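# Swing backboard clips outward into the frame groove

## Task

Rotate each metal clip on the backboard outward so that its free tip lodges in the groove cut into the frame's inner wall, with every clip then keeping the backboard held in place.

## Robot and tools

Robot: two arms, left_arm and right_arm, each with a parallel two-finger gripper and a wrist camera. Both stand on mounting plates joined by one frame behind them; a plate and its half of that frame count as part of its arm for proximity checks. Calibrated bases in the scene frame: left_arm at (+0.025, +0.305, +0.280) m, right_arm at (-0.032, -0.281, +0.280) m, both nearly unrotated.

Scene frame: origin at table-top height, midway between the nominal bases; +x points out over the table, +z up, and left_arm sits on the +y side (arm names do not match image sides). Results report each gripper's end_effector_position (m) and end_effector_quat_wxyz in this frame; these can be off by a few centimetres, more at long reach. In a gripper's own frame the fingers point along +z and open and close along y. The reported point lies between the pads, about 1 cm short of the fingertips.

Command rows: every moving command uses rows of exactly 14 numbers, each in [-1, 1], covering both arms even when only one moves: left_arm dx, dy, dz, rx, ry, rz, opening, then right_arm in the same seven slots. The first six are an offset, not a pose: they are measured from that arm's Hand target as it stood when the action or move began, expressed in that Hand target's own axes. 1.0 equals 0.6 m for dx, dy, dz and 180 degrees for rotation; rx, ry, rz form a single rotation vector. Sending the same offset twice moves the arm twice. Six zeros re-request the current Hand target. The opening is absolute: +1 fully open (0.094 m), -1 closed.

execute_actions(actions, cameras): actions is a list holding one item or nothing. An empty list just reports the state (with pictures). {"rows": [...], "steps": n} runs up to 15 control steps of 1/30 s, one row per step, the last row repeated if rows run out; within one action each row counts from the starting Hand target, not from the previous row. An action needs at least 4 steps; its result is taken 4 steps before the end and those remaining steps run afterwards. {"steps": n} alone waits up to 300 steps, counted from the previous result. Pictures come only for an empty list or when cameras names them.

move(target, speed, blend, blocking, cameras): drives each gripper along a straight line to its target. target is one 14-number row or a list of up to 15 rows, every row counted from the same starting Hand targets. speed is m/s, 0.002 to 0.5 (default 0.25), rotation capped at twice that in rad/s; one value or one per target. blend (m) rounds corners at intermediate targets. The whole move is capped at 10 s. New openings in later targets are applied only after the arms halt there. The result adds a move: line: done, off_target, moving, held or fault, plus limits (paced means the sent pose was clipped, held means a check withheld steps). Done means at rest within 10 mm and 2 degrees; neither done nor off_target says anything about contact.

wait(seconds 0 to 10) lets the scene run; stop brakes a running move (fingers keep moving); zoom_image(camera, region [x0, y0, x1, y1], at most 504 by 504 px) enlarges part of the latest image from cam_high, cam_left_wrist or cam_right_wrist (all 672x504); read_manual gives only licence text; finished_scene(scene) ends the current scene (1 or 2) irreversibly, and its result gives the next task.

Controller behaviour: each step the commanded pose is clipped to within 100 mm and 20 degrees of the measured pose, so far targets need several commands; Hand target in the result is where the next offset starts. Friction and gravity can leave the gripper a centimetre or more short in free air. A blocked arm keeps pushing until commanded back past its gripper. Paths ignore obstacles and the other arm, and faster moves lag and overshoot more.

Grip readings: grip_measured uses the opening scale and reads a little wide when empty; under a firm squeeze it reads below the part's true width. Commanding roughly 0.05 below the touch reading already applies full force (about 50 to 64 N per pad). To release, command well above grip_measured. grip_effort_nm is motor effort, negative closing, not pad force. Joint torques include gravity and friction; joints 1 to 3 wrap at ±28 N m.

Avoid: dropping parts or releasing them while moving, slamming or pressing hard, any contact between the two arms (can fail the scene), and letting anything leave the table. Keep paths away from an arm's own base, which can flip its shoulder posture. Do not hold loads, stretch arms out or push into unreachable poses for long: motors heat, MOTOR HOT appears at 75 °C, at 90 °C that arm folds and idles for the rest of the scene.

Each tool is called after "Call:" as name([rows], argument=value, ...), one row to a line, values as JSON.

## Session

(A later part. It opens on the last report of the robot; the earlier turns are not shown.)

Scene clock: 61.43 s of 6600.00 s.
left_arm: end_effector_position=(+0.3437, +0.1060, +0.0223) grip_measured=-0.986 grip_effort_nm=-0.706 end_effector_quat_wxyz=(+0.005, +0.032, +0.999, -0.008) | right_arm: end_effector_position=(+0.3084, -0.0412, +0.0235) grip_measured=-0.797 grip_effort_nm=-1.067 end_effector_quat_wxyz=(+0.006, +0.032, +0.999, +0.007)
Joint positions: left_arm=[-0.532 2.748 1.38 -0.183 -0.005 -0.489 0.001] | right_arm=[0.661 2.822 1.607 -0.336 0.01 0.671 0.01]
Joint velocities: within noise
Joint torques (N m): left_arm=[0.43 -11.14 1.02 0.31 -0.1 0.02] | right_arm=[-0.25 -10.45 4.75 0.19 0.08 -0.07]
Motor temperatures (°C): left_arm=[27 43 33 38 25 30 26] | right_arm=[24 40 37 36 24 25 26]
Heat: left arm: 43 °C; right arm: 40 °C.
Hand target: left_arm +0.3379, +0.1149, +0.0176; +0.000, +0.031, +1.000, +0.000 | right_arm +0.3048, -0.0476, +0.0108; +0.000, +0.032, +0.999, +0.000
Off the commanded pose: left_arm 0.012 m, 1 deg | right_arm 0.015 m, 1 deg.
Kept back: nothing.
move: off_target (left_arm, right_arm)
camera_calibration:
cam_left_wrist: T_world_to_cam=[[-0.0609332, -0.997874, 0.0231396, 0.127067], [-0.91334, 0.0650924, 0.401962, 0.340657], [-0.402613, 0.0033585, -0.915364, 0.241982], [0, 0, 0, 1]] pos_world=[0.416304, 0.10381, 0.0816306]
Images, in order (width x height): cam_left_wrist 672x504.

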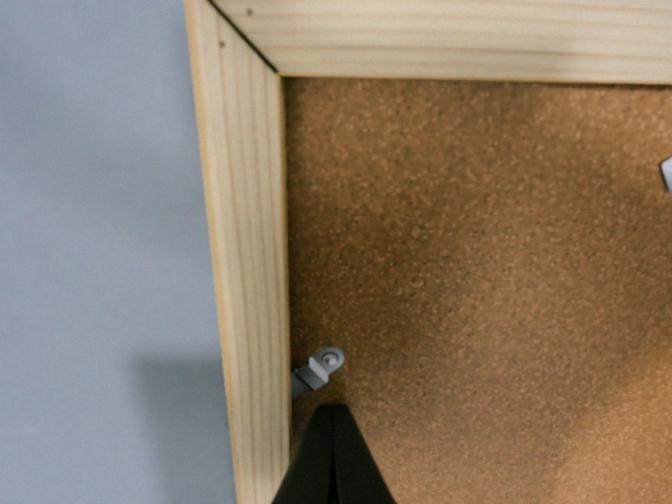

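Call:
move(target=[-0.022,0.003,-0.003,0,0,0,-1, 0,0,0,0,0,0,-0.8], speed=0.05, cameras=["cam_left_wrist"])

Call:
zoom_image(camera="cam_left_wrist", region=[240, 280, 440, 440])

Scene clock: 62.43 s of 6600.00 s.
left_arm: end_effector_position=(+0.3505, +0.1095, +0.0240) grip_measured=-0.986 grip_effort_nm=-0.706 end_effector_quat_wxyz=(+0.004, +0.031, +0.999, -0.011) | right_arm: end_effector_position=(+0.3088, -0.0410, +0.0235) grip_measured=-0.797 grip_effort_nm=-1.072 end_effector_quat_wxyz=(+0.007, +0.032, +0.999, +0.008)
Joint positions: left_arm=[-0.512 2.748 1.397 -0.2 0.003 -0.469 0.001] | right_arm=[0.661 2.822 1.607 -0.334 0.01 0.671 0.01]
Joint velocities: within noise
Joint torques (N m): left_arm=[0.46 -10.32 3.78 0.11 -0.17 0.01] | right_arm=[-0.23 -10.58 4.77 0.18 0.04 -0.06]
Motor temperatures (°C): left_arm=[27 43 33 38 25 29 26] | right_arm=[24 41 37 36 24 25 26]
Heat: left arm: 43 °C; right arm: 41 °C.
Hand target: left_arm +0.3512, +0.1159, +0.0194; +0.000, +0.032, +0.999, +0.000 | right_arm +0.3048, -0.0476, +0.0108; +0.000, +0.032, +0.999, +0.000
Off the commanded pose: left_arm 0.008 m, 1 deg | right_arm 0.015 m, 1 deg.
Kept back: nothing.
move: off_target (right_arm)
camera_calibration:
cam_left_wrist: T_world_to_cam=[[-0.0598232, -0.997777, 0.02937, 0.130428], [-0.912103, 0.0665937, 0.404517, 0.345234], [-0.405574, -0.00258896, -0.914059, 0.247996], [0, 0, 0, 1]] pos_world=[0.423272, 0.107789, 0.083199]
Images, in order (width x height): cam_left_wrist 672x504.

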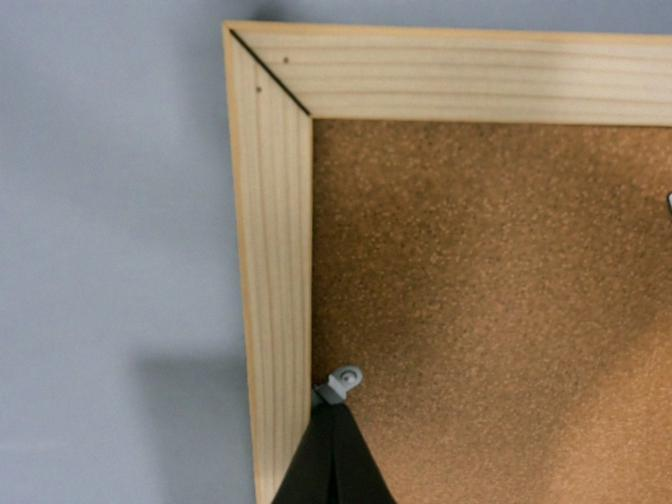

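Scaled by 2.520 from the camera's 672x504 image, which has a finer 960x720 frame.

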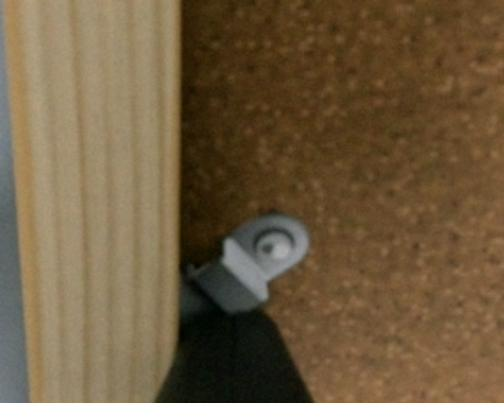

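Call:
move(target=[-0.012,-0.002,0.001,0,0,0,-1, 0,0,0,0,0,0,-0.8], speed=0.05, cameras=["cam_left_wrist"])

Call:
zoom_image(camera="cam_left_wrist", region=[240, 280, 440, 440])

Scene clock: 64.20 s of 6600.00 s.
left_arm: end_effector_position=(+0.3519, +0.1106, +0.0243) grip_measured=-0.986 grip_effort_nm=-0.696 end_effector_quat_wxyz=(-0.006, +0.032, +0.999, -0.006) | right_arm: end_effector_position=(+0.3088, -0.0410, +0.0235) grip_measured=-0.797 grip_effort_nm=-1.062 end_effector_quat_wxyz=(+0.007, +0.032, +0.999, +0.008)
Joint positions: left_arm=[-0.508 2.757 1.43 -0.245 0.003 -0.463 0.001] | right_arm=[0.661 2.822 1.607 -0.334 0.01 0.671 0.01]
Joint velocities: within noise
Joint torques (N m): left_arm=[0.57 -10.1 4.26 0.26 -0.17 0.02] | right_arm=[-0.28 -10.4 4.74 0.2 0.08 -0.06]
Motor temperatures (°C): left_arm=[27 43 33 38 25 29 26] | right_arm=[24 41 37 36 24 25 26]
Heat: left arm: 43 °C; right arm: 41 °C.
Hand target: left_arm +0.3583, +0.1143, +0.0189; +0.000, +0.031, +1.000, +0.000 | right_arm +0.3048, -0.0476, +0.0108; +0.000, +0.032, +0.999, +0.000
Off the commanded pose: left_arm 0.009 m, 1 deg | right_arm 0.015 m, 1 deg.
Kept back: nothing.
move: off_target (right_arm)
camera_calibration:
cam_left_wrist: T_world_to_cam=[[-0.0615585, -0.997916, 0.0193437, 0.13241], [-0.90409, 0.063961, 0.422528, 0.343364], [-0.422885, 0.00852175, -0.906143, 0.253482], [0, 0, 0, 1]] pos_world=[0.425777, 0.108012, 0.0820485]
Images, in order (width x height): cam_left_wrist 672x504.

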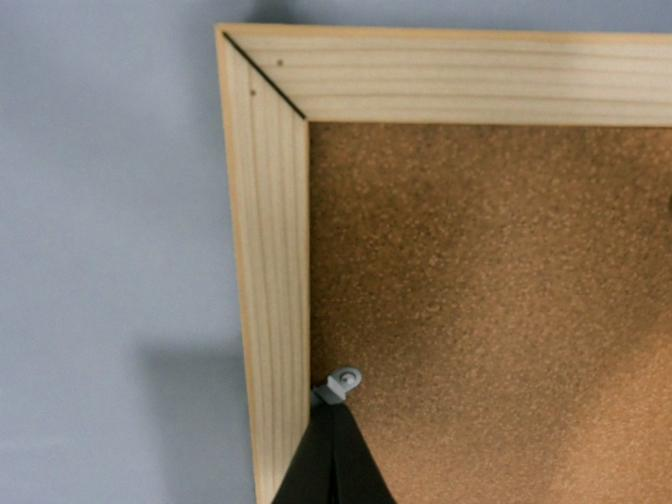

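Scaled by 2.520 from the camera's 672x504 image, which has a finer 960x720 frame.

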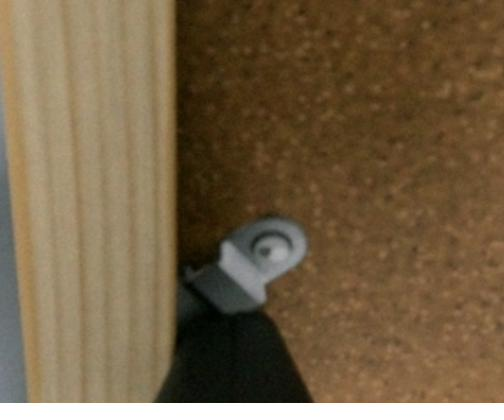

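Call:
move(target=[-0.010,-0.002,-0.001,0,0,0,-1, 0,0,0,0,0,0,-0.8], speed=0.05, cameras=["cam_left_wrist"])

Call:
zoom_image(camera="cam_left_wrist", region=[240, 280, 440, 440])

Scene clock: 65.13 s of 6600.00 s.
left_arm: end_effector_position=(+0.3541, +0.1101, +0.0246) grip_measured=-0.986 grip_effort_nm=-0.701 end_effector_quat_wxyz=(-0.012, +0.034, +0.999, -0.003) | right_arm: end_effector_position=(+0.3092, -0.0407, +0.0236) grip_measured=-0.797 grip_effort_nm=-1.067 end_effector_quat_wxyz=(+0.008, +0.032, +0.999, +0.008)
Joint positions: left_arm=[-0.506 2.766 1.458 -0.278 0.003 -0.459 0.001] | right_arm=[0.661 2.822 1.607 -0.332 0.01 0.671 0.01]
Joint velocities: within noise
Joint torques (N m): left_arm=[0.72 -10.3 4.62 0.33 -0.18 0.04] | right_arm=[-0.4 -10.22 4.85 0.15 0.07 -0.06]
Motor temperatures (°C): left_arm=[27 43 33 38 25 29 26] | right_arm=[24 41 37 36 24 25 26]
Heat: left arm: 43 °C; right arm: 41 °C.
Hand target: left_arm +0.3642, +0.1126, +0.0195; +0.000, +0.031, +1.000, +0.000 | right_arm +0.3048, -0.0476, +0.0108; +0.000, +0.032, +0.999, +0.000
Off the commanded pose: left_arm 0.012 m, 1 deg | right_arm 0.015 m, 1 deg.
Kept back: nothing.
move: off_target (left_arm, right_arm)
camera_calibration:
cam_left_wrist: T_world_to_cam=[[-0.0638302, -0.997866, 0.0137655, 0.133037], [-0.899287, 0.0634939, 0.432725, 0.343398], [-0.432676, 0.0152418, -0.901421, 0.257242], [0, 0, 0, 1]] pos_world=[0.428607, 0.107029, 0.0814553]
Images, in order (width x height): cam_left_wrist 672x504.

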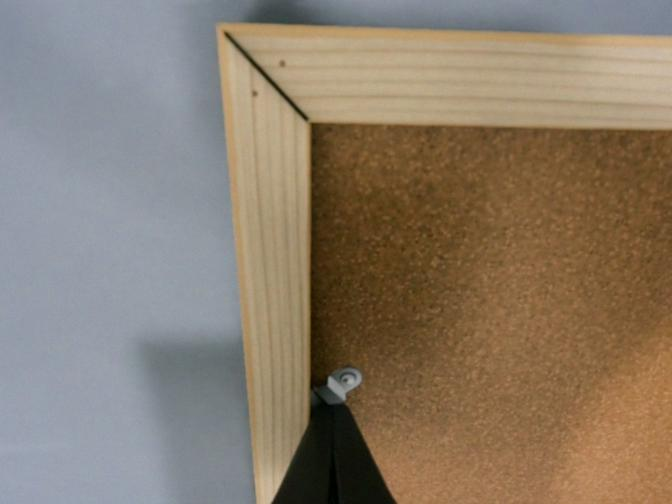

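Scaled by 2.520 from the camera's 672x504 image, which has a finer 960x720 frame.

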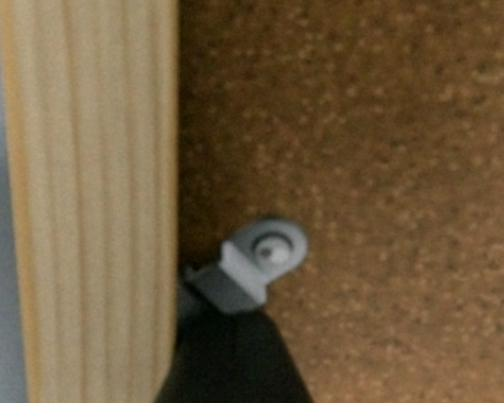

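Call:
move([
  [0.006,-0.010,-0.001,0,0,0,-1, 0,0,0,0,0,0,-0.8],
  [-0.004,-0.006,0.001,0,0,0,-1, 0,0,0,0,0,0,-0.8],
], speed=0.05, cameras=["cam_left_wrist"])

Call:
zoom_image(camera="cam_left_wrist", region=[240, 280, 440, 440])

Scene clock: 66.53 s of 6600.00 s.
left_arm: end_effector_position=(+0.3539, +0.1096, +0.0244) grip_measured=-0.986 grip_effort_nm=-0.706 end_effector_quat_wxyz=(-0.017, +0.034, +0.999, +0.000) | right_arm: end_effector_position=(+0.3093, -0.0406, +0.0236) grip_measured=-0.797 grip_effort_nm=-1.067 end_effector_quat_wxyz=(+0.008, +0.032, +0.999, +0.008)
Joint positions: left_arm=[-0.507 2.773 1.477 -0.303 0.002 -0.46 0.001] | right_arm=[0.661 2.822 1.607 -0.331 0.01 0.671 0.01]
Joint velocities: within noise
Joint torques (N m): left_arm=[0.39 -10.17 4.78 0.41 -0.18 -0.02] | right_arm=[-0.36 -10.51 4.93 0.18 0.03 -0.09]
Motor temperatures (°C): left_arm=[27 43 33 38 25 29 26] | right_arm=[24 41 37 36 24 25 26]
Heat: left arm: 43 °C; right arm: 41 °C.
Hand target: left_arm +0.3664, +0.1090, +0.0188; +0.000, +0.032, +1.000, +0.000 | right_arm +0.3049, -0.0476, +0.0108; +0.000, +0.032, +0.999, +0.000
Off the commanded pose: left_arm 0.014 m, 2 deg | right_arm 0.015 m, 1 deg.
Kept back: nothing.
move: off_target (left_arm, right_arm)
camera_calibration:
cam_left_wrist: T_world_to_cam=[[-0.0642758, -0.997903, 0.0076181, 0.132832], [-0.894433, 0.0609933, 0.443024, 0.341644], [-0.44256, 0.0216619, -0.896477, 0.259758], [0, 0, 0, 1]] pos_world=[0.429073, 0.106088, 0.0804987]
Images, in order (width x height): cam_left_wrist 672x504.

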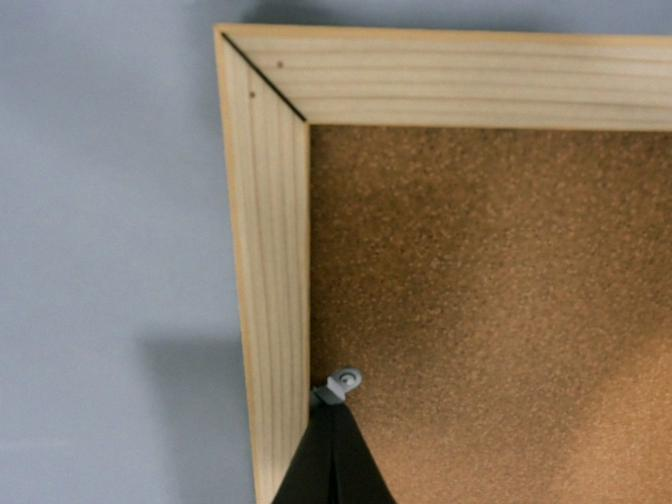

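Scaled by 2.520 from the camera's 672x504 image, which has a finer 960x720 frame.

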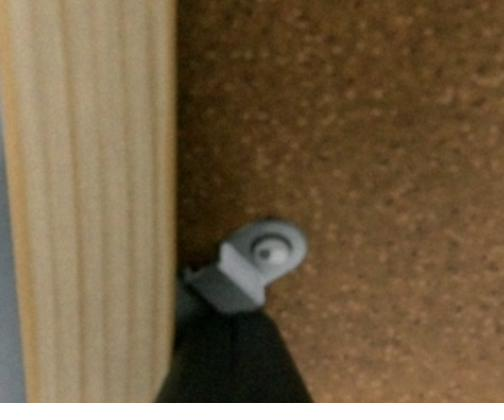

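Call:
move([
  [0.012,0.0,-0.0,0,0,0,-1, 0,0,0,0,0,0,-0.8],
  [0.02,0.0,-0.035,0,0,0,-1, 0,0,0,0,0,0,-0.8],
], speed=0.06, cameras=["cam_left_wrist"])

Call:
zoom_image(camera="cam_left_wrist", region=[270, 290, 400, 400])

Scene clock: 67.60 s of 6600.00 s.
left_arm: end_effector_position=(+0.3492, +0.1124, +0.0305) grip_measured=-0.986 grip_effort_nm=-0.706 end_effector_quat_wxyz=(-0.011, +0.033, +0.999, +0.000) | right_arm: end_effector_position=(+0.3095, -0.0405, +0.0236) grip_measured=-0.797 grip_effort_nm=-1.067 end_effector_quat_wxyz=(+0.008, +0.032, +0.999, +0.009)
Joint positions: left_arm=[-0.51 2.737 1.421 -0.27 -0.004 -0.464 0.001] | right_arm=[0.661 2.822 1.607 -0.33 0.01 0.671 0.01]
Joint velocities: within noise
Joint torques (N m): left_arm=[-0.51 -14.74 1.85 0.2 -0.09 -0.11] | right_arm=[-0.35 -10.43 4.93 0.16 0.08 -0.09]
Motor temperatures (°C): left_arm=[27 43 33 38 25 29 27] | right_arm=[24 41 37 36 24 25 26]
Heat: left arm: 43 °C; right arm: 41 °C.
Hand target: left_arm +0.3543, +0.1097, +0.0398; +0.000, +0.032, +1.000, +0.000 | right_arm +0.3048, -0.0476, +0.0108; +0.000, +0.032, +0.999, +0.000
Off the commanded pose: left_arm 0.011 m, 1 deg | right_arm 0.015 m, 1 deg.
Kept back: nothing.
move: off_target (left_arm, right_arm)
camera_calibration:
cam_left_wrist: T_world_to_cam=[[-0.063232, -0.997974, 0.00703694, 0.134905], [-0.900042, 0.0600706, 0.431644, 0.336991], [-0.431192, 0.0209601, -0.902017, 0.259285], [0, 0, 0, 1]] pos_world=[0.423637, 0.108954, 0.0874702]
Images, in order (width x height): cam_left_wrist 672x504.

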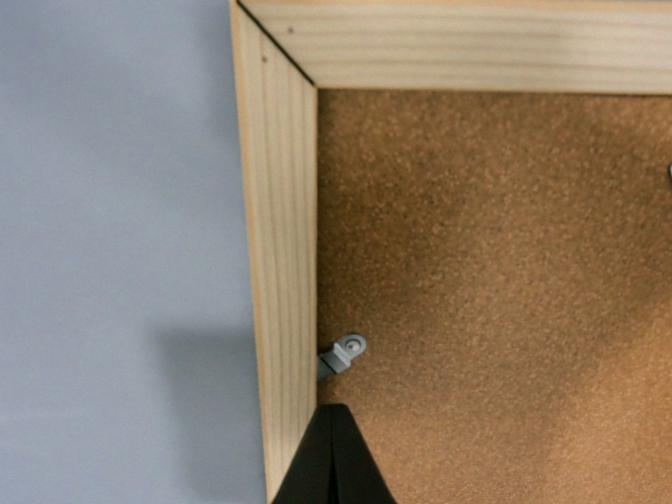

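Scaled by 3.877 from the camera's 672x504 image, which has a finer 960x720 frame.

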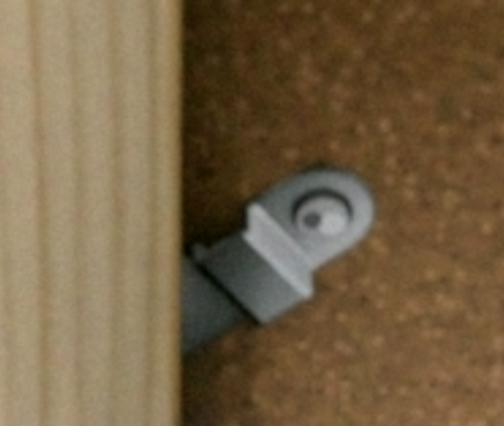

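Call:
move([
  [0.0,0.0,-0.0203,0,0,0,-1, 0,0,0,0,0,0,-0.8],
  [0.015,0.018,-0.0203,0,0,0,-0.6, 0,0,0,0,0,0,-0.8],
], speed=0.08, cameras=["cam_left_wrist"])

Scene clock: 70.47 s of 6600.00 s.
left_arm: end_effector_position=(+0.3362, +0.1227, +0.0433) grip_measured=-0.603 grip_effort_nm=0.159 end_effector_quat_wxyz=(-0.016, +0.031, +0.999, +0.004) | right_arm: end_effector_position=(+0.3095, -0.0404, +0.0236) grip_measured=-0.797 grip_effort_nm=-1.067 end_effector_quat_wxyz=(+0.009, +0.032, +0.999, +0.009)
Joint positions: left_arm=[-0.505 2.671 1.329 -0.258 -0.005 -0.464 0.019] | right_arm=[0.661 2.822 1.607 -0.33 0.01 0.671 0.01]
Joint velocities: within noise
Joint torques (N m): left_arm=[0.2 -14.13 2.02 0.26 -0.1 0.02] | right_arm=[-0.47 -10.41 4.78 0.15 0.03 -0.11]
Motor temperatures (°C): left_arm=[27 43 33 38 25 29 27] | right_arm=[24 41 37 36 24 25 26]
Heat: left arm: 43 °C; right arm: 41 °C.
Hand target: left_arm +0.3460, +0.1211, +0.0519; +0.000, +0.032, +1.000, +0.000 | right_arm +0.3049, -0.0476, +0.0108; +0.000, +0.032, +0.999, +0.000
Off the commanded pose: left_arm 0.013 m, 2 deg | right_arm 0.015 m, 1 deg.
Kept back: nothing.
move: off_target (left_arm, right_arm); target 2's new opening was sent with left_arm's hand 0.014 m and 2 deg from that target
camera_calibration:
cam_left_wrist: T_world_to_cam=[[-0.0584469, -0.998291, 0.000140752, 0.14298], [-0.895645, 0.0524996, 0.441661, 0.318181], [-0.440913, 0.0256876, -0.897182, 0.267551], [0, 0, 0, 1]] pos_world=[0.4113, 0.119158, 0.0994939]
Images, in order (width x height): cam_left_wrist 672x504.

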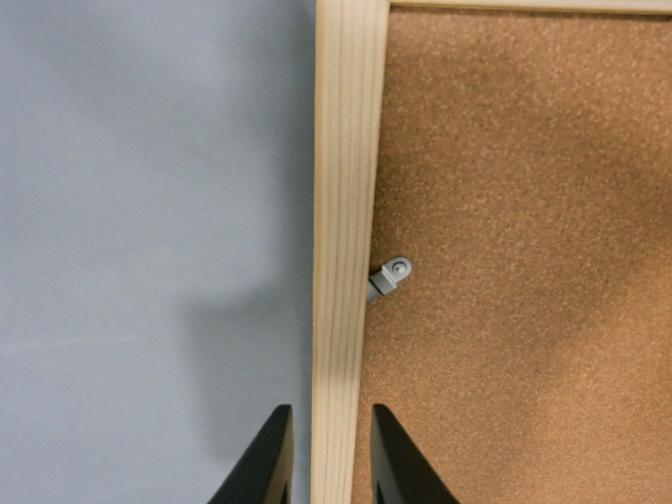

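Call:
move([
  [-0.006,0.0,0.037,0,0,0.005,-0.6, 0,0,0,0,0,0,-0.8],
], speed=0.06, cameras=["cam_left_wrist"])

Scene clock: 71.50 s of 6600.00 s.
left_arm: end_effector_position=(+0.3434, +0.1203, +0.0341) grip_measured=-0.603 grip_effort_nm=0.159 end_effector_quat_wxyz=(-0.007, +0.038, +0.999, -0.001) | right_arm: end_effector_position=(+0.3095, -0.0404, +0.0236) grip_measured=-0.797 grip_effort_nm=-1.067 end_effector_quat_wxyz=(+0.009, +0.032, +0.999, +0.009)
Joint positions: left_arm=[-0.5 2.706 1.356 -0.23 -0.005 -0.444 0.019] | right_arm=[0.661 2.822 1.607 -0.33 0.01 0.671 0.01]
Joint velocities: within noise
Joint torques (N m): left_arm=[0.24 -10.15 3.88 0.29 -0.09 0.01] | right_arm=[-0.43 -10.5 4.82 0.17 0.05 -0.05]
Motor temperatures (°C): left_arm=[27 43 33 38 25 29 26] | right_arm=[24 41 37 36 24 25 27]
Heat: left arm: 43 °C; right arm: 41 °C.
Hand target: left_arm +0.3496, +0.1208, +0.0298; +0.000, +0.039, +0.999, +0.000 | right_arm +0.3049, -0.0476, +0.0108; +0.000, +0.032, +0.999, +0.000
Off the commanded pose: left_arm 0.008 m, 1 deg | right_arm 0.015 m, 1 deg.
Kept back: nothing.
move: off_target (right_arm)
camera_calibration:
cam_left_wrist: T_world_to_cam=[[-0.0731017, -0.997279, 0.00948355, 0.145661], [-0.90229, 0.070184, 0.425379, 0.329486], [-0.424887, 0.022539, -0.904966, 0.257648], [0, 0, 0, 1]] pos_world=[0.417411, 0.116333, 0.0916251]
Images, in order (width x height): cam_left_wrist 672x504.

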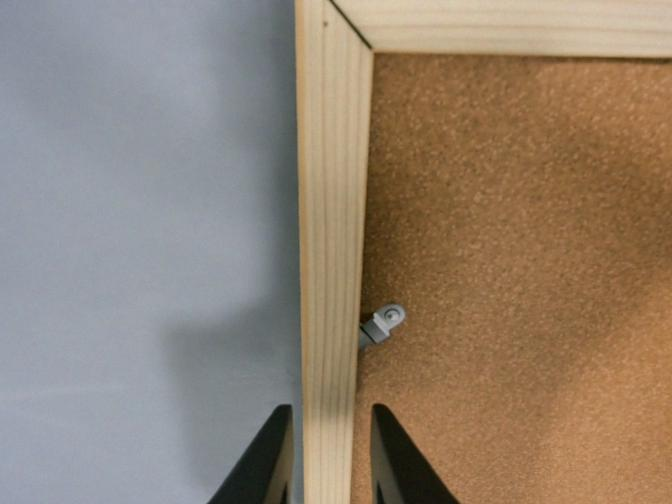

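Call:
move([
  [0.0,0.001,0.019,0,0,0.0,-0.6, 0,0,0,0,0,0,-0.8],
  [0.0,0.001,0.019,0,0,0.0,-0.68, 0,0,0,0,0,0,-0.8],
], speed=0.05, cameras=["cam_left_wrist"])

Scene clock: 72.97 s of 6600.00 s.
left_arm: end_effector_position=(+0.3433, +0.1202, +0.0230) grip_measured=-0.677 grip_effort_nm=-0.110 end_effector_quat_wxyz=(-0.007, +0.039, +0.999, -0.001) | right_arm: end_effector_position=(+0.3095, -0.0404, +0.0236) grip_measured=-0.797 grip_effort_nm=-1.067 end_effector_quat_wxyz=(+0.009, +0.032, +0.999, +0.009)
Joint positions: left_arm=[-0.5 2.744 1.376 -0.211 -0.005 -0.442 0.015] | right_arm=[0.661 2.822 1.607 -0.33 0.01 0.671 0.01]
Joint velocities: within noise
Joint torques (N m): left_arm=[0.4 -10.11 3.82 0.3 -0.1 0.02] | right_arm=[-0.46 -10.39 4.93 0.18 0.07 -0.1]
Motor temperatures (°C): left_arm=[27 43 33 38 25 29 26] | right_arm=[24 41 37 36 24 25 27]
Heat: left arm: 43 °C; right arm: 41 °C.
Hand target: left_arm +0.3497, +0.1213, +0.0184; +0.000, +0.039, +0.999, +0.000 | right_arm +0.3049, -0.0476, +0.0108; +0.000, +0.032, +0.999, +0.000
Off the commanded pose: left_arm 0.008 m, 1 deg | right_arm 0.015 m, 1 deg.
Kept back: nothing.
move: off_target (right_arm)
camera_calibration:
cam_left_wrist: T_world_to_cam=[[-0.0757623, -0.997079, 0.0096869, 0.146543], [-0.902242, 0.0726858, 0.425061, 0.333805], [-0.424523, 0.0234637, -0.905113, 0.247289], [0, 0, 0, 1]] pos_world=[0.417255, 0.11605, 0.0805173]
Images, in order (width x height): cam_left_wrist 672x504.

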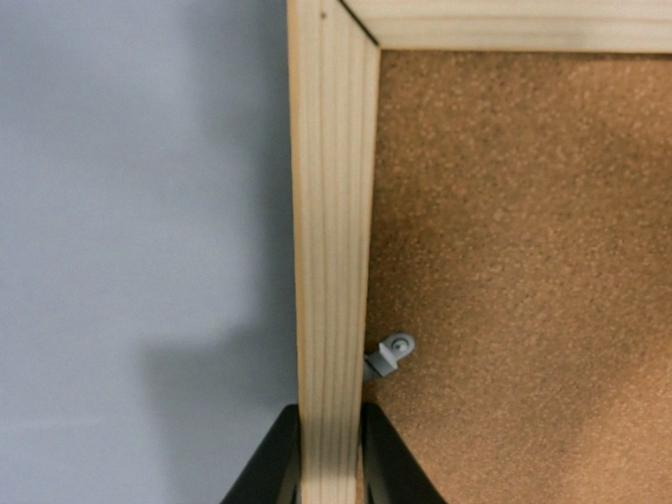

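Call:
move([
  [-0.020,0.001,0.0,0,0,0.0,-0.67, 0,0,0,0,0,0,-0.8],
], speed=0.04, cameras=["cam_left_wrist"])

Call:
zoom_image(camera="cam_left_wrist", region=[280, 290, 440, 420])

Scene clock: 73.90 s of 6600.00 s.
left_arm: end_effector_position=(+0.3530, +0.1206, +0.0235) grip_measured=-0.672 grip_effort_nm=0.149 end_effector_quat_wxyz=(-0.010, +0.040, +0.999, +0.000) | right_arm: end_effector_position=(+0.3095, -0.0404, +0.0236) grip_measured=-0.797 grip_effort_nm=-1.072 end_effector_quat_wxyz=(+0.009, +0.032, +0.999, +0.009)
Joint positions: left_arm=[-0.487 2.758 1.426 -0.253 -0.005 -0.427 0.015] | right_arm=[0.661 2.822 1.607 -0.33 0.01 0.671 0.01]
Joint velocities: within noise
Joint torques (N m): left_arm=[0.46 -10.14 4.41 0.32 -0.1 0] | right_arm=[-0.38 -10.35 4.94 0.18 0.04 -0.05]
Motor temperatures (°C): left_arm=[27 43 33 38 25 29 26] | right_arm=[24 41 37 36 24 25 27]
Heat: left arm: 43 °C; right arm: 41 °C.
Hand target: left_arm +0.3618, +0.1210, +0.0184; +0.000, +0.039, +0.999, +0.000 | right_arm +0.3049, -0.0476, +0.0108; +0.000, +0.032, +0.999, +0.000
Off the commanded pose: left_arm 0.010 m, 1 deg | right_arm 0.015 m, 1 deg.
Kept back: nothing.
move: off_target (right_arm)
camera_calibration:
cam_left_wrist: T_world_to_cam=[[-0.0765521, -0.997037, 0.00754937, 0.148012], [-0.900136, 0.0723646, 0.429556, 0.341497], [-0.428829, 0.0260879, -0.903009, 0.253045], [0, 0, 0, 1]] pos_world=[0.427237, 0.116259, 0.0806929]
Images, in order (width x height): cam_left_wrist 672x504.

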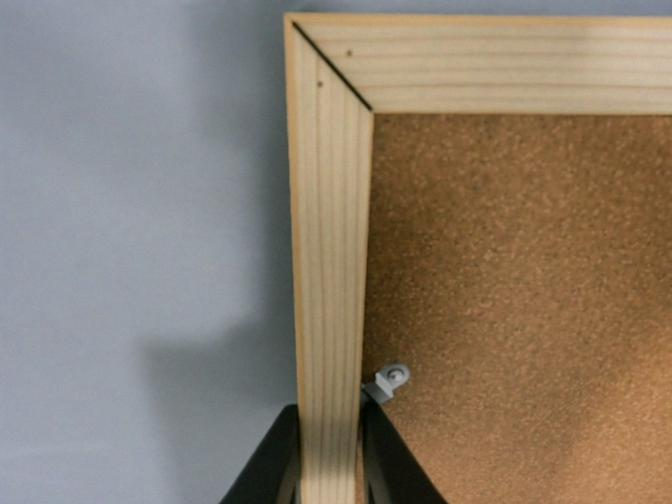

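Scaled by 3.150 from the camera's 672x504 image, which has a finer 960x720 frame.

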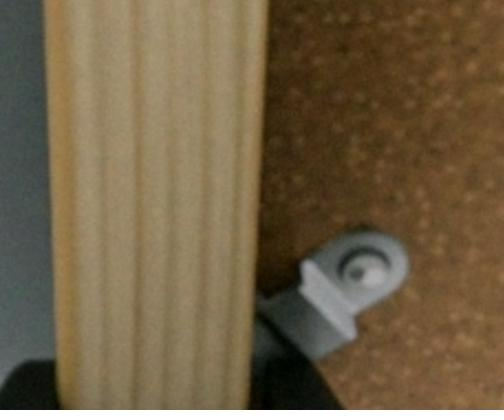

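Call:
move([
  [-0.010,0.001,0.0,0,0,0.0,-0.67, 0,0,0,0,0,0,-0.8],
], speed=0.04, cameras=["cam_left_wrist"])

Call:
zoom_image(camera="cam_left_wrist", region=[280, 290, 440, 420])

Scene clock: 74.83 s of 6600.00 s.
left_arm: end_effector_position=(+0.3536, +0.1207, +0.0238) grip_measured=-0.672 grip_effort_nm=0.154 end_effector_quat_wxyz=(-0.019, +0.042, +0.999, +0.001) | right_arm: end_effector_position=(+0.3095, -0.0404, +0.0236) grip_measured=-0.797 grip_effort_nm=-1.072 end_effector_quat_wxyz=(+0.009, +0.032, +0.999, +0.009)
Joint positions: left_arm=[-0.483 2.765 1.451 -0.286 0.002 -0.418 0.015] | right_arm=[0.661 2.822 1.607 -0.33 0.01 0.671 0.01]
Joint velocities: within noise
Joint torques (N m): left_arm=[0.75 -10.18 4.72 0.41 -0.17 0.01] | right_arm=[-0.38 -10.37 4.78 0.16 0.03 -0.07]
Motor temperatures (°C): left_arm=[27 43 33 38 25 29 26] | right_arm=[24 41 37 36 24 25 27]
Heat: left arm: 43 °C; right arm: 41 °C.
Hand target: left_arm +0.3678, +0.1212, +0.0184; +0.000, +0.039, +0.999, +0.000 | right_arm +0.3049, -0.0476, +0.0108; +0.000, +0.032, +0.999, +0.000
Off the commanded pose: left_arm 0.015 m, 2 deg | right_arm 0.015 m, 1 deg.
Kept back: nothing.
move: off_target (left_arm, right_arm)
camera_calibration:
cam_left_wrist: T_world_to_cam=[[-0.0810094, -0.996684, 0.00758333, 0.149608], [-0.891952, 0.0758881, 0.445717, 0.338203], [-0.444815, 0.0293433, -0.895142, 0.258583], [0, 0, 0, 1]] pos_world=[0.428802, 0.115859, 0.0795918]
Images, in order (width x height): cam_left_wrist 672x504.

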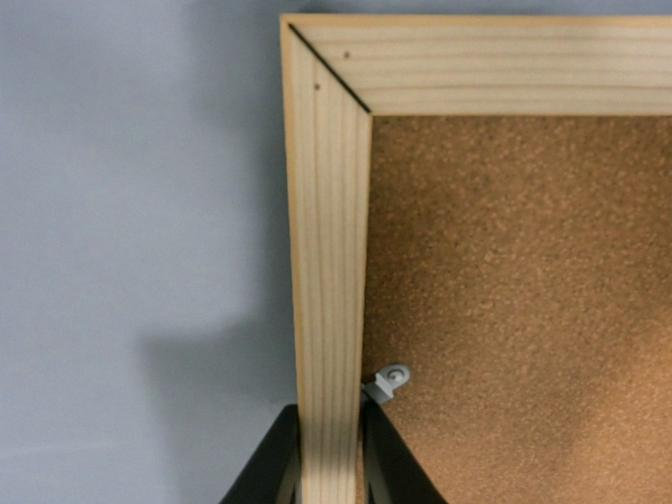

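Scaled by 3.150 from the camera's 672x504 image, which has a finer 960x720 frame.

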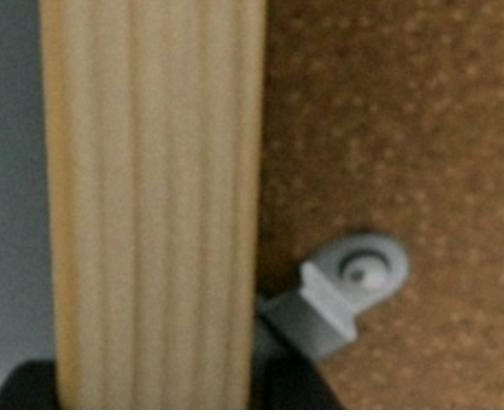

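Call:
move([
  [-0.015,0.003,0.0,0,0,0.0,-0.67, 0,0,0,0,0,0,-0.8],
], speed=0.04, cameras=["cam_left_wrist"])

Call:
zoom_image(camera="cam_left_wrist", region=[280, 290, 440, 420])

Scene clock: 76.83 s of 6600.00 s.
left_arm: end_effector_position=(+0.3616, +0.1210, +0.0239) grip_measured=-0.672 grip_effort_nm=0.149 end_effector_quat_wxyz=(-0.021, +0.043, +0.999, -0.001) | right_arm: end_effector_position=(+0.3118, -0.0399, +0.0236) grip_measured=-0.797 grip_effort_nm=-1.067 end_effector_quat_wxyz=(+0.012, +0.034, +0.999, +0.011)
Joint positions: left_arm=[-0.47 2.779 1.492 -0.317 0.006 -0.405 0.015] | right_arm=[0.659 2.822 1.607 -0.321 0.01 0.674 0.01]
Joint velocities: within noise
Joint torques (N m): left_arm=[0.8 -10.3 4.93 0.42 -0.21 0.01] | right_arm=[-0.31 -10.43 4.75 0.07 0.1 -0.11]
Motor temperatures (°C): left_arm=[27 42 33 38 25 29 26] | right_arm=[24 41 36 35 24 25 27]
Heat: left arm: 42 °C; right arm: 41 °C.
Hand target: left_arm +0.3769, +0.1223, +0.0184; +0.000, +0.039, +0.999, +0.000 | right_arm +0.3048, -0.0476, +0.0108; +0.000, +0.032, +0.999, +0.000
Off the commanded pose: left_arm 0.016 m, 2 deg | right_arm 0.016 m, 2 deg.
Kept back: nothing.
move: off_target (left_arm, right_arm)
camera_calibration:
cam_left_wrist: T_world_to_cam=[[-0.0816216, -0.996607, 0.010563, 0.150731], [-0.890124, 0.0776602, 0.449052, 0.344337], [-0.448349, 0.02725, -0.893443, 0.263762], [0, 0, 0, 1]] pos_world=[0.437063, 0.116291, 0.0794384]
Images, in order (width x height): cam_left_wrist 672x504.

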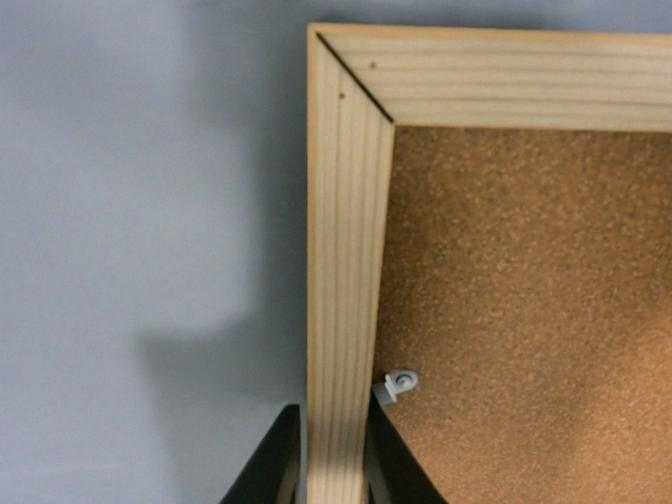

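Scaled by 3.150 from the camera's 672x504 image, which has a finer 960x720 frame.

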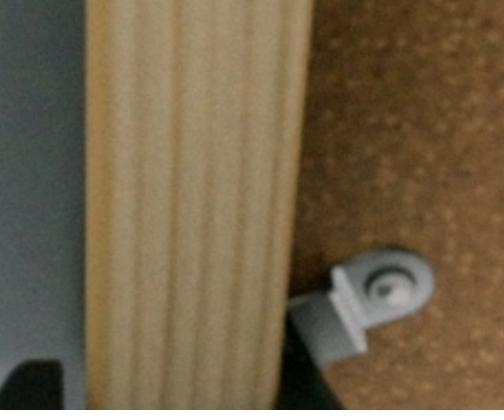

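Call:
move([
  [-0.010,-0.001,0.0,0,0,0.0,-0.67, 0,0,0,0,0,0,-0.8],
], speed=0.04, cameras=["cam_left_wrist"])

Call:
zoom_image(camera="cam_left_wrist", region=[280, 290, 440, 420])

Scene clock: 78.10 s of 6600.00 s.
left_arm: end_effector_position=(+0.3619, +0.1210, +0.0241) grip_measured=-0.672 grip_effort_nm=0.154 end_effector_quat_wxyz=(-0.030, +0.044, +0.999, +0.001) | right_arm: end_effector_position=(+0.3118, -0.0399, +0.0236) grip_measured=-0.797 grip_effort_nm=-1.057 end_effector_quat_wxyz=(+0.012, +0.034, +0.999, +0.011)
Joint positions: left_arm=[-0.468 2.788 1.52 -0.354 0.01 -0.4 0.015] | right_arm=[0.659 2.822 1.607 -0.321 0.01 0.674 0.01]
Joint velocities: within noise
Joint torques (N m): left_arm=[0.98 -10.45 5.19 0.53 -0.27 0] | right_arm=[-0.08 -10.56 4.89 0.09 0.08 -0.1]
Motor temperatures (°C): left_arm=[27 42 33 38 25 29 26] | right_arm=[23 42 36 35 24 25 27]
Heat: left arm: 42 °C; right arm: 42 °C.
Hand target: left_arm +0.3828, +0.1212, +0.0184; +0.000, +0.039, +0.999, +0.000 | right_arm +0.3048, -0.0476, +0.0108; +0.000, +0.032, +0.999, +0.000
Off the commanded pose: left_arm 0.022 m, 3 deg | right_arm 0.016 m, 2 deg.
Kept back: nothing.
move: off_target (left_arm, right_arm)
camera_calibration:
cam_left_wrist: T_world_to_cam=[[-0.0845445, -0.996392, 0.0074364, 0.151837], [-0.881573, 0.0782763, 0.465512, 0.340991], [-0.464415, 0.0328008, -0.88501, 0.269023], [0, 0, 0, 1]] pos_world=[0.438384, 0.115774, 0.0782238]
Images, in order (width x height): cam_left_wrist 672x504.

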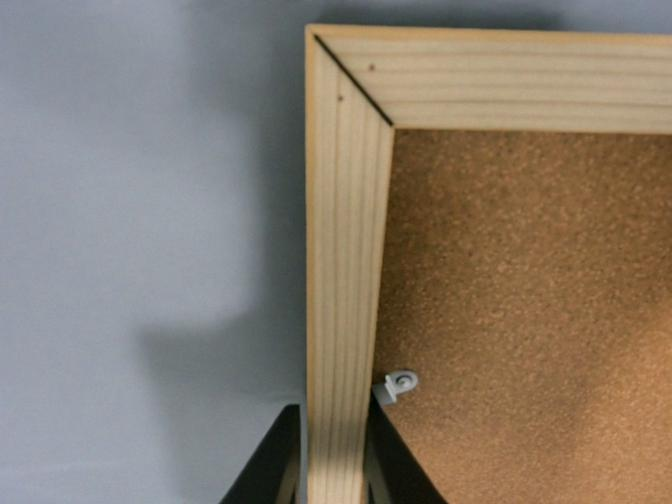

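Scaled by 3.150 from the camera's 672x504 image, which has a finer 960x720 frame.

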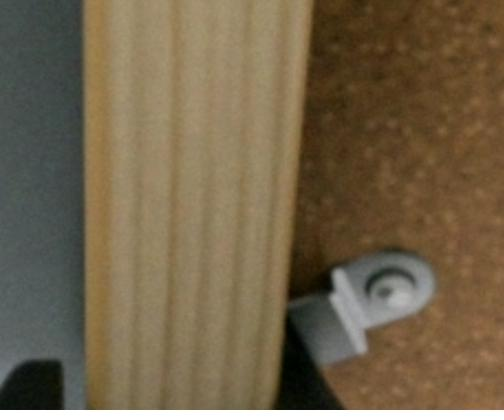

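Call:
move([
  [-0.007,0.001,0.0,0,0,0.0,-0.67, 0,0,0,0,0,0,-0.8],
], speed=0.04, cameras=["cam_left_wrist"])

Call:
zoom_image(camera="cam_left_wrist", region=[280, 290, 440, 420])

Scene clock: 79.03 s of 6600.00 s.
left_arm: end_effector_position=(+0.3672, +0.1202, +0.0241) grip_measured=-0.672 grip_effort_nm=0.149 end_effector_quat_wxyz=(-0.028, +0.044, +0.999, -0.001) | right_arm: end_effector_position=(+0.3138, -0.0393, +0.0237) grip_measured=-0.797 grip_effort_nm=-1.072 end_effector_quat_wxyz=(+0.016, +0.038, +0.999, +0.013)
Joint positions: left_arm=[-0.462 2.796 1.543 -0.365 0.012 -0.395 0.015] | right_arm=[0.658 2.822 1.607 -0.313 0.012 0.68 0.01]
Joint velocities: within noise
Joint torques (N m): left_arm=[0.95 -10.54 5.3 0.5 -0.28 0] | right_arm=[-0.12 -10.4 4.83 0.05 0.05 -0.14]
Motor temperatures (°C): left_arm=[27 42 33 38 25 29 26] | right_arm=[23 42 36 35 24 25 27]
Heat: left arm: 42 °C; right arm: 42 °C.
Hand target: left_arm +0.3870, +0.1215, +0.0184; +0.000, +0.039, +0.999, +0.000 | right_arm +0.3048, -0.0476, +0.0108; +0.000, +0.032, +0.999, +0.000
Off the commanded pose: left_arm 0.021 m, 3 deg | right_arm 0.018 m, 2 deg.
Kept back: nothing.
move: off_target (left_arm, right_arm)
camera_calibration:
cam_left_wrist: T_world_to_cam=[[-0.0840479, -0.996404, 0.0107166, 0.151278], [-0.882975, 0.079456, 0.462646, 0.346131], [-0.461834, 0.0294219, -0.886478, 0.271019], [0, 0, 0, 1]] pos_world=[0.443505, 0.115258, 0.0784952]
Images, in order (width x height): cam_left_wrist 672x504.

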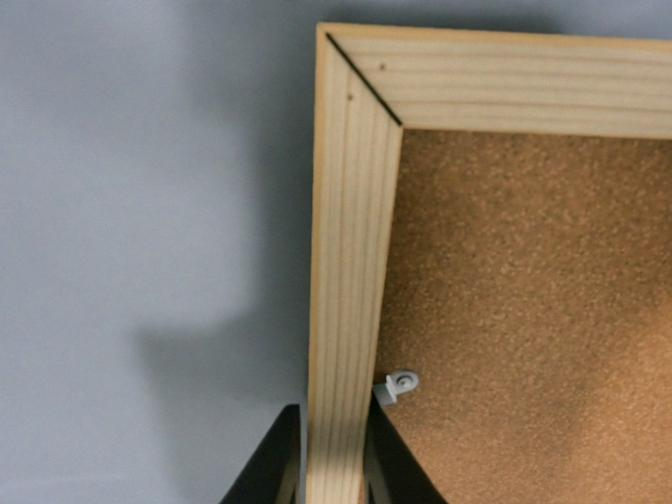

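Scaled by 3.150 from the camera's 672x504 image, which has a finer 960x720 frame.

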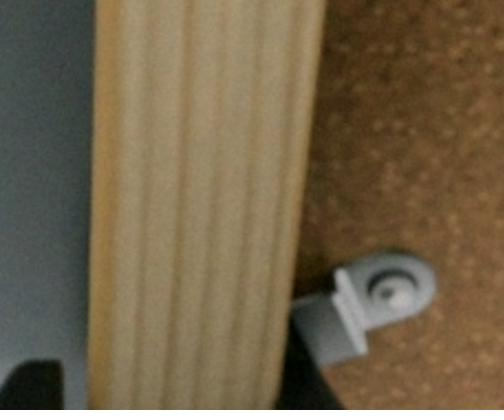

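Call:
move([
  [0.018,0.0,0.0,0,0,0.0,-0.6, 0,0,0,0,0,0,-0.1],
  [0.015,0.0,-0.14,0,0,0.0,-0.6, 0,0,-0.14,0,0,0,-0.1],
  [0.015,0.0,-0.16,0,0,0.0,-0.6, 0,-0.25,-0.16,0,0,0,-0.1],
], speed=[0.06, 0.12, 0.15])

Scene clock: 83.13 s of 6600.00 s.
left_arm: end_effector_position=(+0.3779, +0.1210, +0.1045) grip_measured=-0.602 grip_effort_nm=0.154 end_effector_quat_wxyz=(-0.003, +0.042, +0.999, -0.003) | right_arm: end_effector_position=(+0.2913, -0.1983, +0.1003) grip_measured=-0.102 grip_effort_nm=0.051 end_effector_quat_wxyz=(-0.011, +0.037, +0.999, -0.003)
Joint positions: left_arm=[-0.458 2.538 1.423 -0.456 -0.005 -0.394 0.019] | right_arm=[0.3 2.422 1.11 -0.275 0.011 0.321 0.042]
Joint velocities: within noise
Joint torques (N m): left_arm=[-0.27 -15.01 2.58 0.08 -0.09 -0.11] | right_arm=[0.23 -12.78 2.32 0.19 0.03 -0.1]
Motor temperatures (°C): left_arm=[27 43 32 38 25 29 26] | right_arm=[23 42 36 35 24 25 27]
Heat: left arm: 43 °C; right arm: 42 °C.
Hand target: left_arm +0.3781, +0.1222, +0.1144; +0.000, +0.039, +0.999, +0.000 | right_arm +0.2951, -0.1973, +0.1068; +0.000, +0.032, +0.999, +0.000
Off the commanded pose: left_arm 0.010 m, 1 deg | right_arm 0.008 m, 1 deg.
Kept back: nothing.
move: done
camera_calibration:
cam_left_wrist: T_world_to_cam=[[-0.0814412, -0.996593, 0.0130561, 0.150879], [-0.90503, 0.0794331, 0.417866, 0.331321], [-0.417479, 0.0222154, -0.908415, 0.333627], [0, 0, 0, 1]] pos_world=[0.451426, 0.116636, 0.162654]
cam_right_wrist: T_world_to_cam=[[-0.0694332, -0.997585, 0.00201049, -0.176766], [-0.886408, 0.0626195, 0.45865, 0.26157], [-0.457668, 0.0300634, -0.888615, 0.313914], [0, 0, 0, 1]] pos_world=[0.363253, -0.202156, 0.159335]

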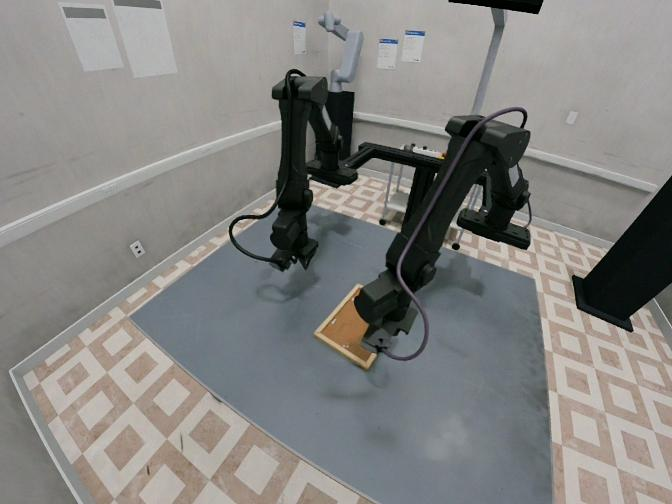

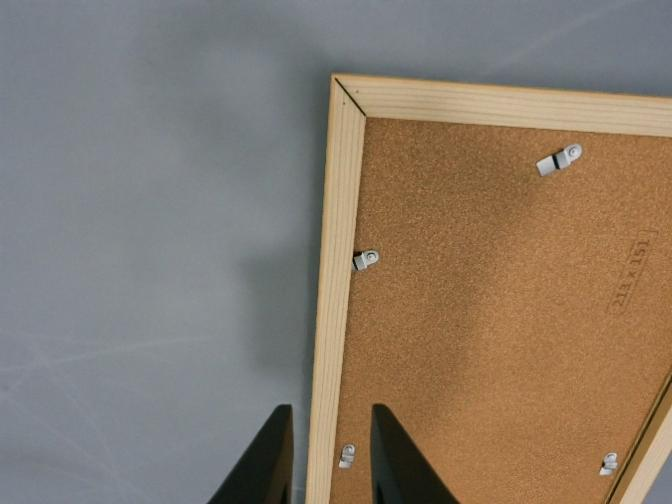

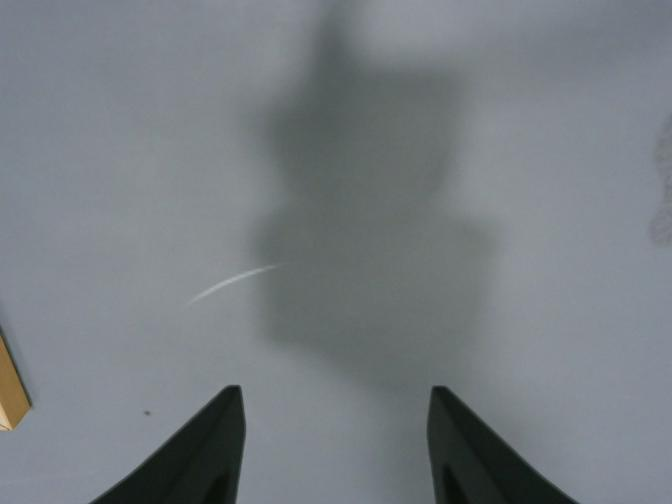

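Call:
move([
  [-0.0528,-0.0373,0.065,0,0,0.5206,0.72, 0,0,0,0,0,0,-0.1],
], speed=0.3, cameras=["cam_left_wrist","cam_high"])

Scene clock: 87.23 s of 6600.00 s.
left_arm: end_effector_position=(+0.4101, +0.0990, +0.0803) grip_measured=+0.717 grip_effort_nm=0.159 end_effector_quat_wxyz=(+0.008, +0.751, +0.661, +0.002) | right_arm: end_effector_position=(+0.2917, -0.1982, +0.1003) grip_measured=-0.102 grip_effort_nm=0.046 end_effector_quat_wxyz=(-0.010, +0.036, +0.999, -0.002)
Joint positions: left_arm=[-0.471 2.695 1.65 -0.505 -0.012 1.207 0.081] | right_arm=[0.3 2.422 1.11 -0.273 0.011 0.319 0.042]
Joint velocities: within noise
Joint torques (N m): left_arm=[-0.7 -11.28 5.6 0.1 -0.02 0.04] | right_arm=[0.06 -12.93 2.36 0.16 0.02 -0.08]
Motor temperatures (°C): left_arm=[27 44 33 37 25 29 26] | right_arm=[23 42 36 35 24 25 26]
Heat: left arm: 44 °C; right arm: 42 °C.
Hand target: left_arm +0.4079, +0.0973, +0.0755; +0.000, +0.756, +0.655, +0.000 | right_arm +0.2951, -0.1973, +0.1068; +0.000, +0.032, +0.999, +0.000
Off the commanded pose: left_arm 0.006 m, 1 deg | right_arm 0.007 m, 1 deg.
Kept back: nothing.
move: done
camera_calibration:
cam_left_wrist: T_world_to_cam=[[-0.992266, 0.123881, -0.00787114, 0.39616], [0.110085, 0.907519, 0.405327, -0.124958], [0.0573556, 0.401326, -0.914138, 0.093684], [0, 0, 0, 1]] pos_world=[0.401479, 0.0267268, 0.139407]
Images, in order (width x height): cam_high 672x504, cam_left_wrist 672x504.

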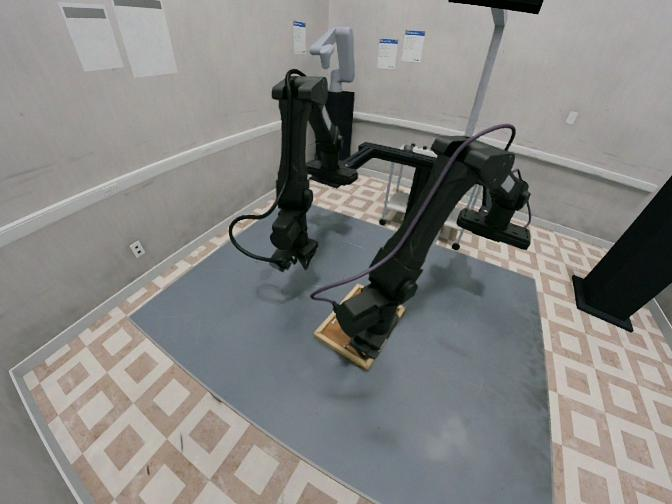

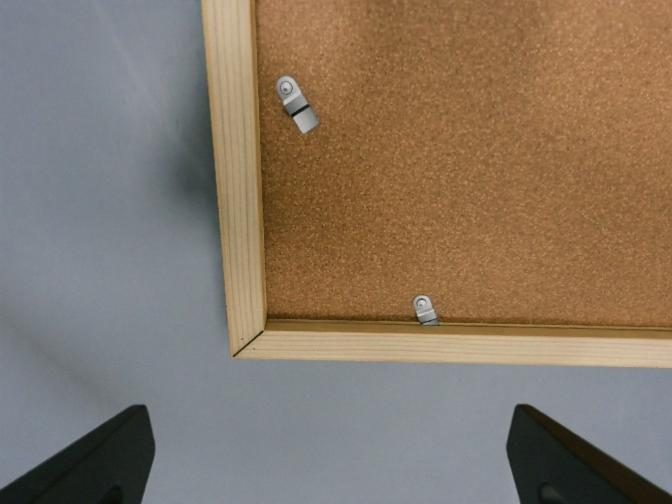

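Call:
zoom_image(camera="cam_left_wrist", region=[370, 270, 480, 360])

Scaled by 4.582 from the camera's 672x504 image, which has a finer 960x720 frame.

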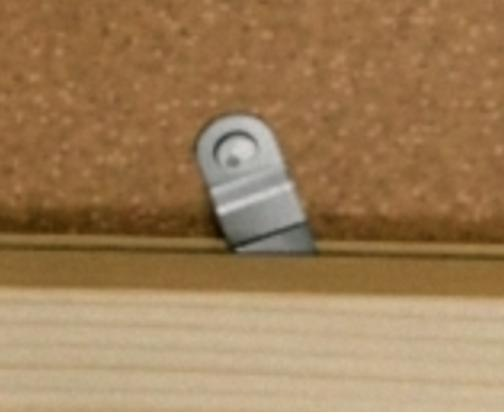

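Call:
move([
  [-0.004,-0.001,0.075,0,0,0,0.71, 0,0,0,0,0,0,-0.1],
], speed=0.08, cameras=["cam_left_wrist"])

Scene clock: 89.50 s of 6600.00 s.
left_arm: end_effector_position=(+0.4036, +0.0997, +0.0343) grip_measured=+0.713 grip_effort_nm=-0.115 end_effector_quat_wxyz=(-0.005, +0.753, +0.658, -0.003) | right_arm: end_effector_position=(+0.2917, -0.1982, +0.1003) grip_measured=-0.102 grip_effort_nm=0.042 end_effector_quat_wxyz=(-0.010, +0.036, +0.999, -0.002)
Joint positions: left_arm=[-0.476 2.837 1.725 -0.467 -0.012 1.21 0.08] | right_arm=[0.3 2.422 1.11 -0.273 0.011 0.319 0.042]
Joint velocities: within noise
Joint torques (N m): left_arm=[-0.66 -11.75 5.15 0.26 -0.01 -0.02] | right_arm=[0.17 -12.72 2.19 0.15 0.05 -0.08]
Motor temperatures (°C): left_arm=[27 44 33 37 25 29 26] | right_arm=[23 42 36 35 24 25 26]
Heat: left arm: 44 °C; right arm: 42 °C.
Hand target: left_arm +0.4070, +0.0951, +0.0304; +0.000, +0.756, +0.655, +0.000 | right_arm +0.2951, -0.1973, +0.1068; +0.000, +0.032, +0.999, +0.000
Off the commanded pose: left_arm 0.007 m, 1 deg | right_arm 0.007 m, 1 deg.
Kept back: nothing.
move: done
camera_calibration:
cam_left_wrist: T_world_to_cam=[[-0.991158, 0.13137, 0.018654, 0.387165], [0.12722, 0.900935, 0.414888, -0.112788], [0.0376976, 0.413592, -0.909681, 0.0584026], [0, 0, 0, 1]] pos_world=[0.395889, 0.0265981, 0.0927]
Images, in order (width x height): cam_left_wrist 672x504.

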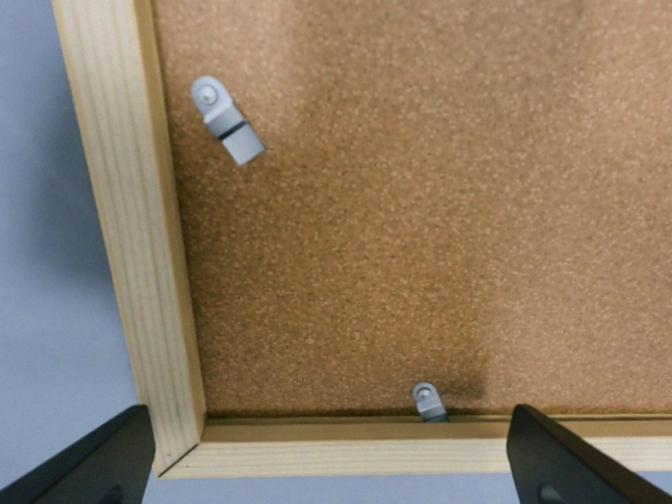

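Call:
move([
  [-0.0063,0.0143,0.0,0,0,0,0.71, 0,0,0,0,0,0,-0.1],
], speed=0.08, cameras=["cam_left_wrist"])

Scene clock: 90.67 s of 6600.00 s.
left_arm: end_effector_position=(+0.4184, +0.0917, +0.0357) grip_measured=+0.713 grip_effort_nm=-0.110 end_effector_quat_wxyz=(+0.008, +0.753, +0.658, +0.002) | right_arm: end_effector_position=(+0.2917, -0.1982, +0.1003) grip_measured=-0.102 grip_effort_nm=0.051 end_effector_quat_wxyz=(-0.010, +0.036, +0.999, -0.002)
Joint positions: left_arm=[-0.476 2.859 1.789 -0.48 -0.012 1.21 0.08] | right_arm=[0.3 2.422 1.11 -0.273 0.011 0.319 0.042]
Joint velocities: within noise
Joint torques (N m): left_arm=[-0.75 -11.74 5.42 0.1 -0.02 -0.03] | right_arm=[0.16 -12.92 2.4 0.17 0.02 -0.11]
Motor temperatures (°C): left_arm=[27 44 33 37 25 29 26] | right_arm=[23 41 36 35 24 25 26]
Heat: left arm: 44 °C; right arm: 41 °C.
Hand target: left_arm +0.4149, +0.0901, +0.0304; +0.000, +0.756, +0.655, +0.000 | right_arm +0.2951, -0.1973, +0.1068; +0.000, +0.032, +0.999, +0.000
Off the commanded pose: left_arm 0.007 m, 1 deg | right_arm 0.007 m, 1 deg.
Kept back: nothing.
move: done
camera_calibration:
cam_left_wrist: T_world_to_cam=[[-0.991339, 0.131059, -0.00843374, 0.403972], [0.116411, 0.906639, 0.40553, -0.103696], [0.0607946, 0.401036, -0.914043, 0.0540382], [0, 0, 0, 1]] pos_world=[0.409259, 0.0193999, 0.0948522]
Images, in order (width x height): cam_left_wrist 672x504.

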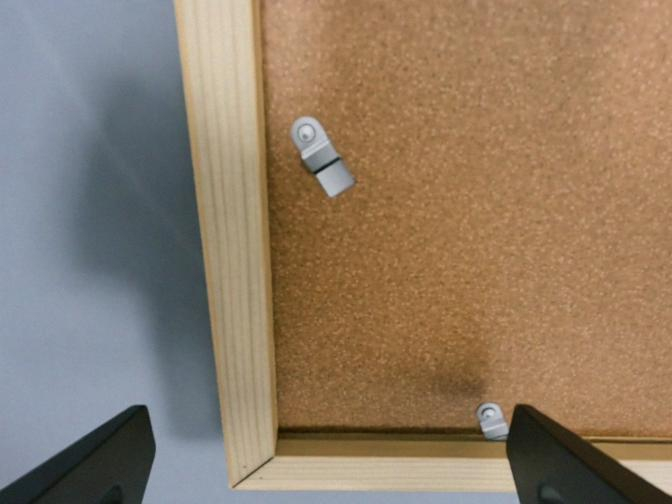

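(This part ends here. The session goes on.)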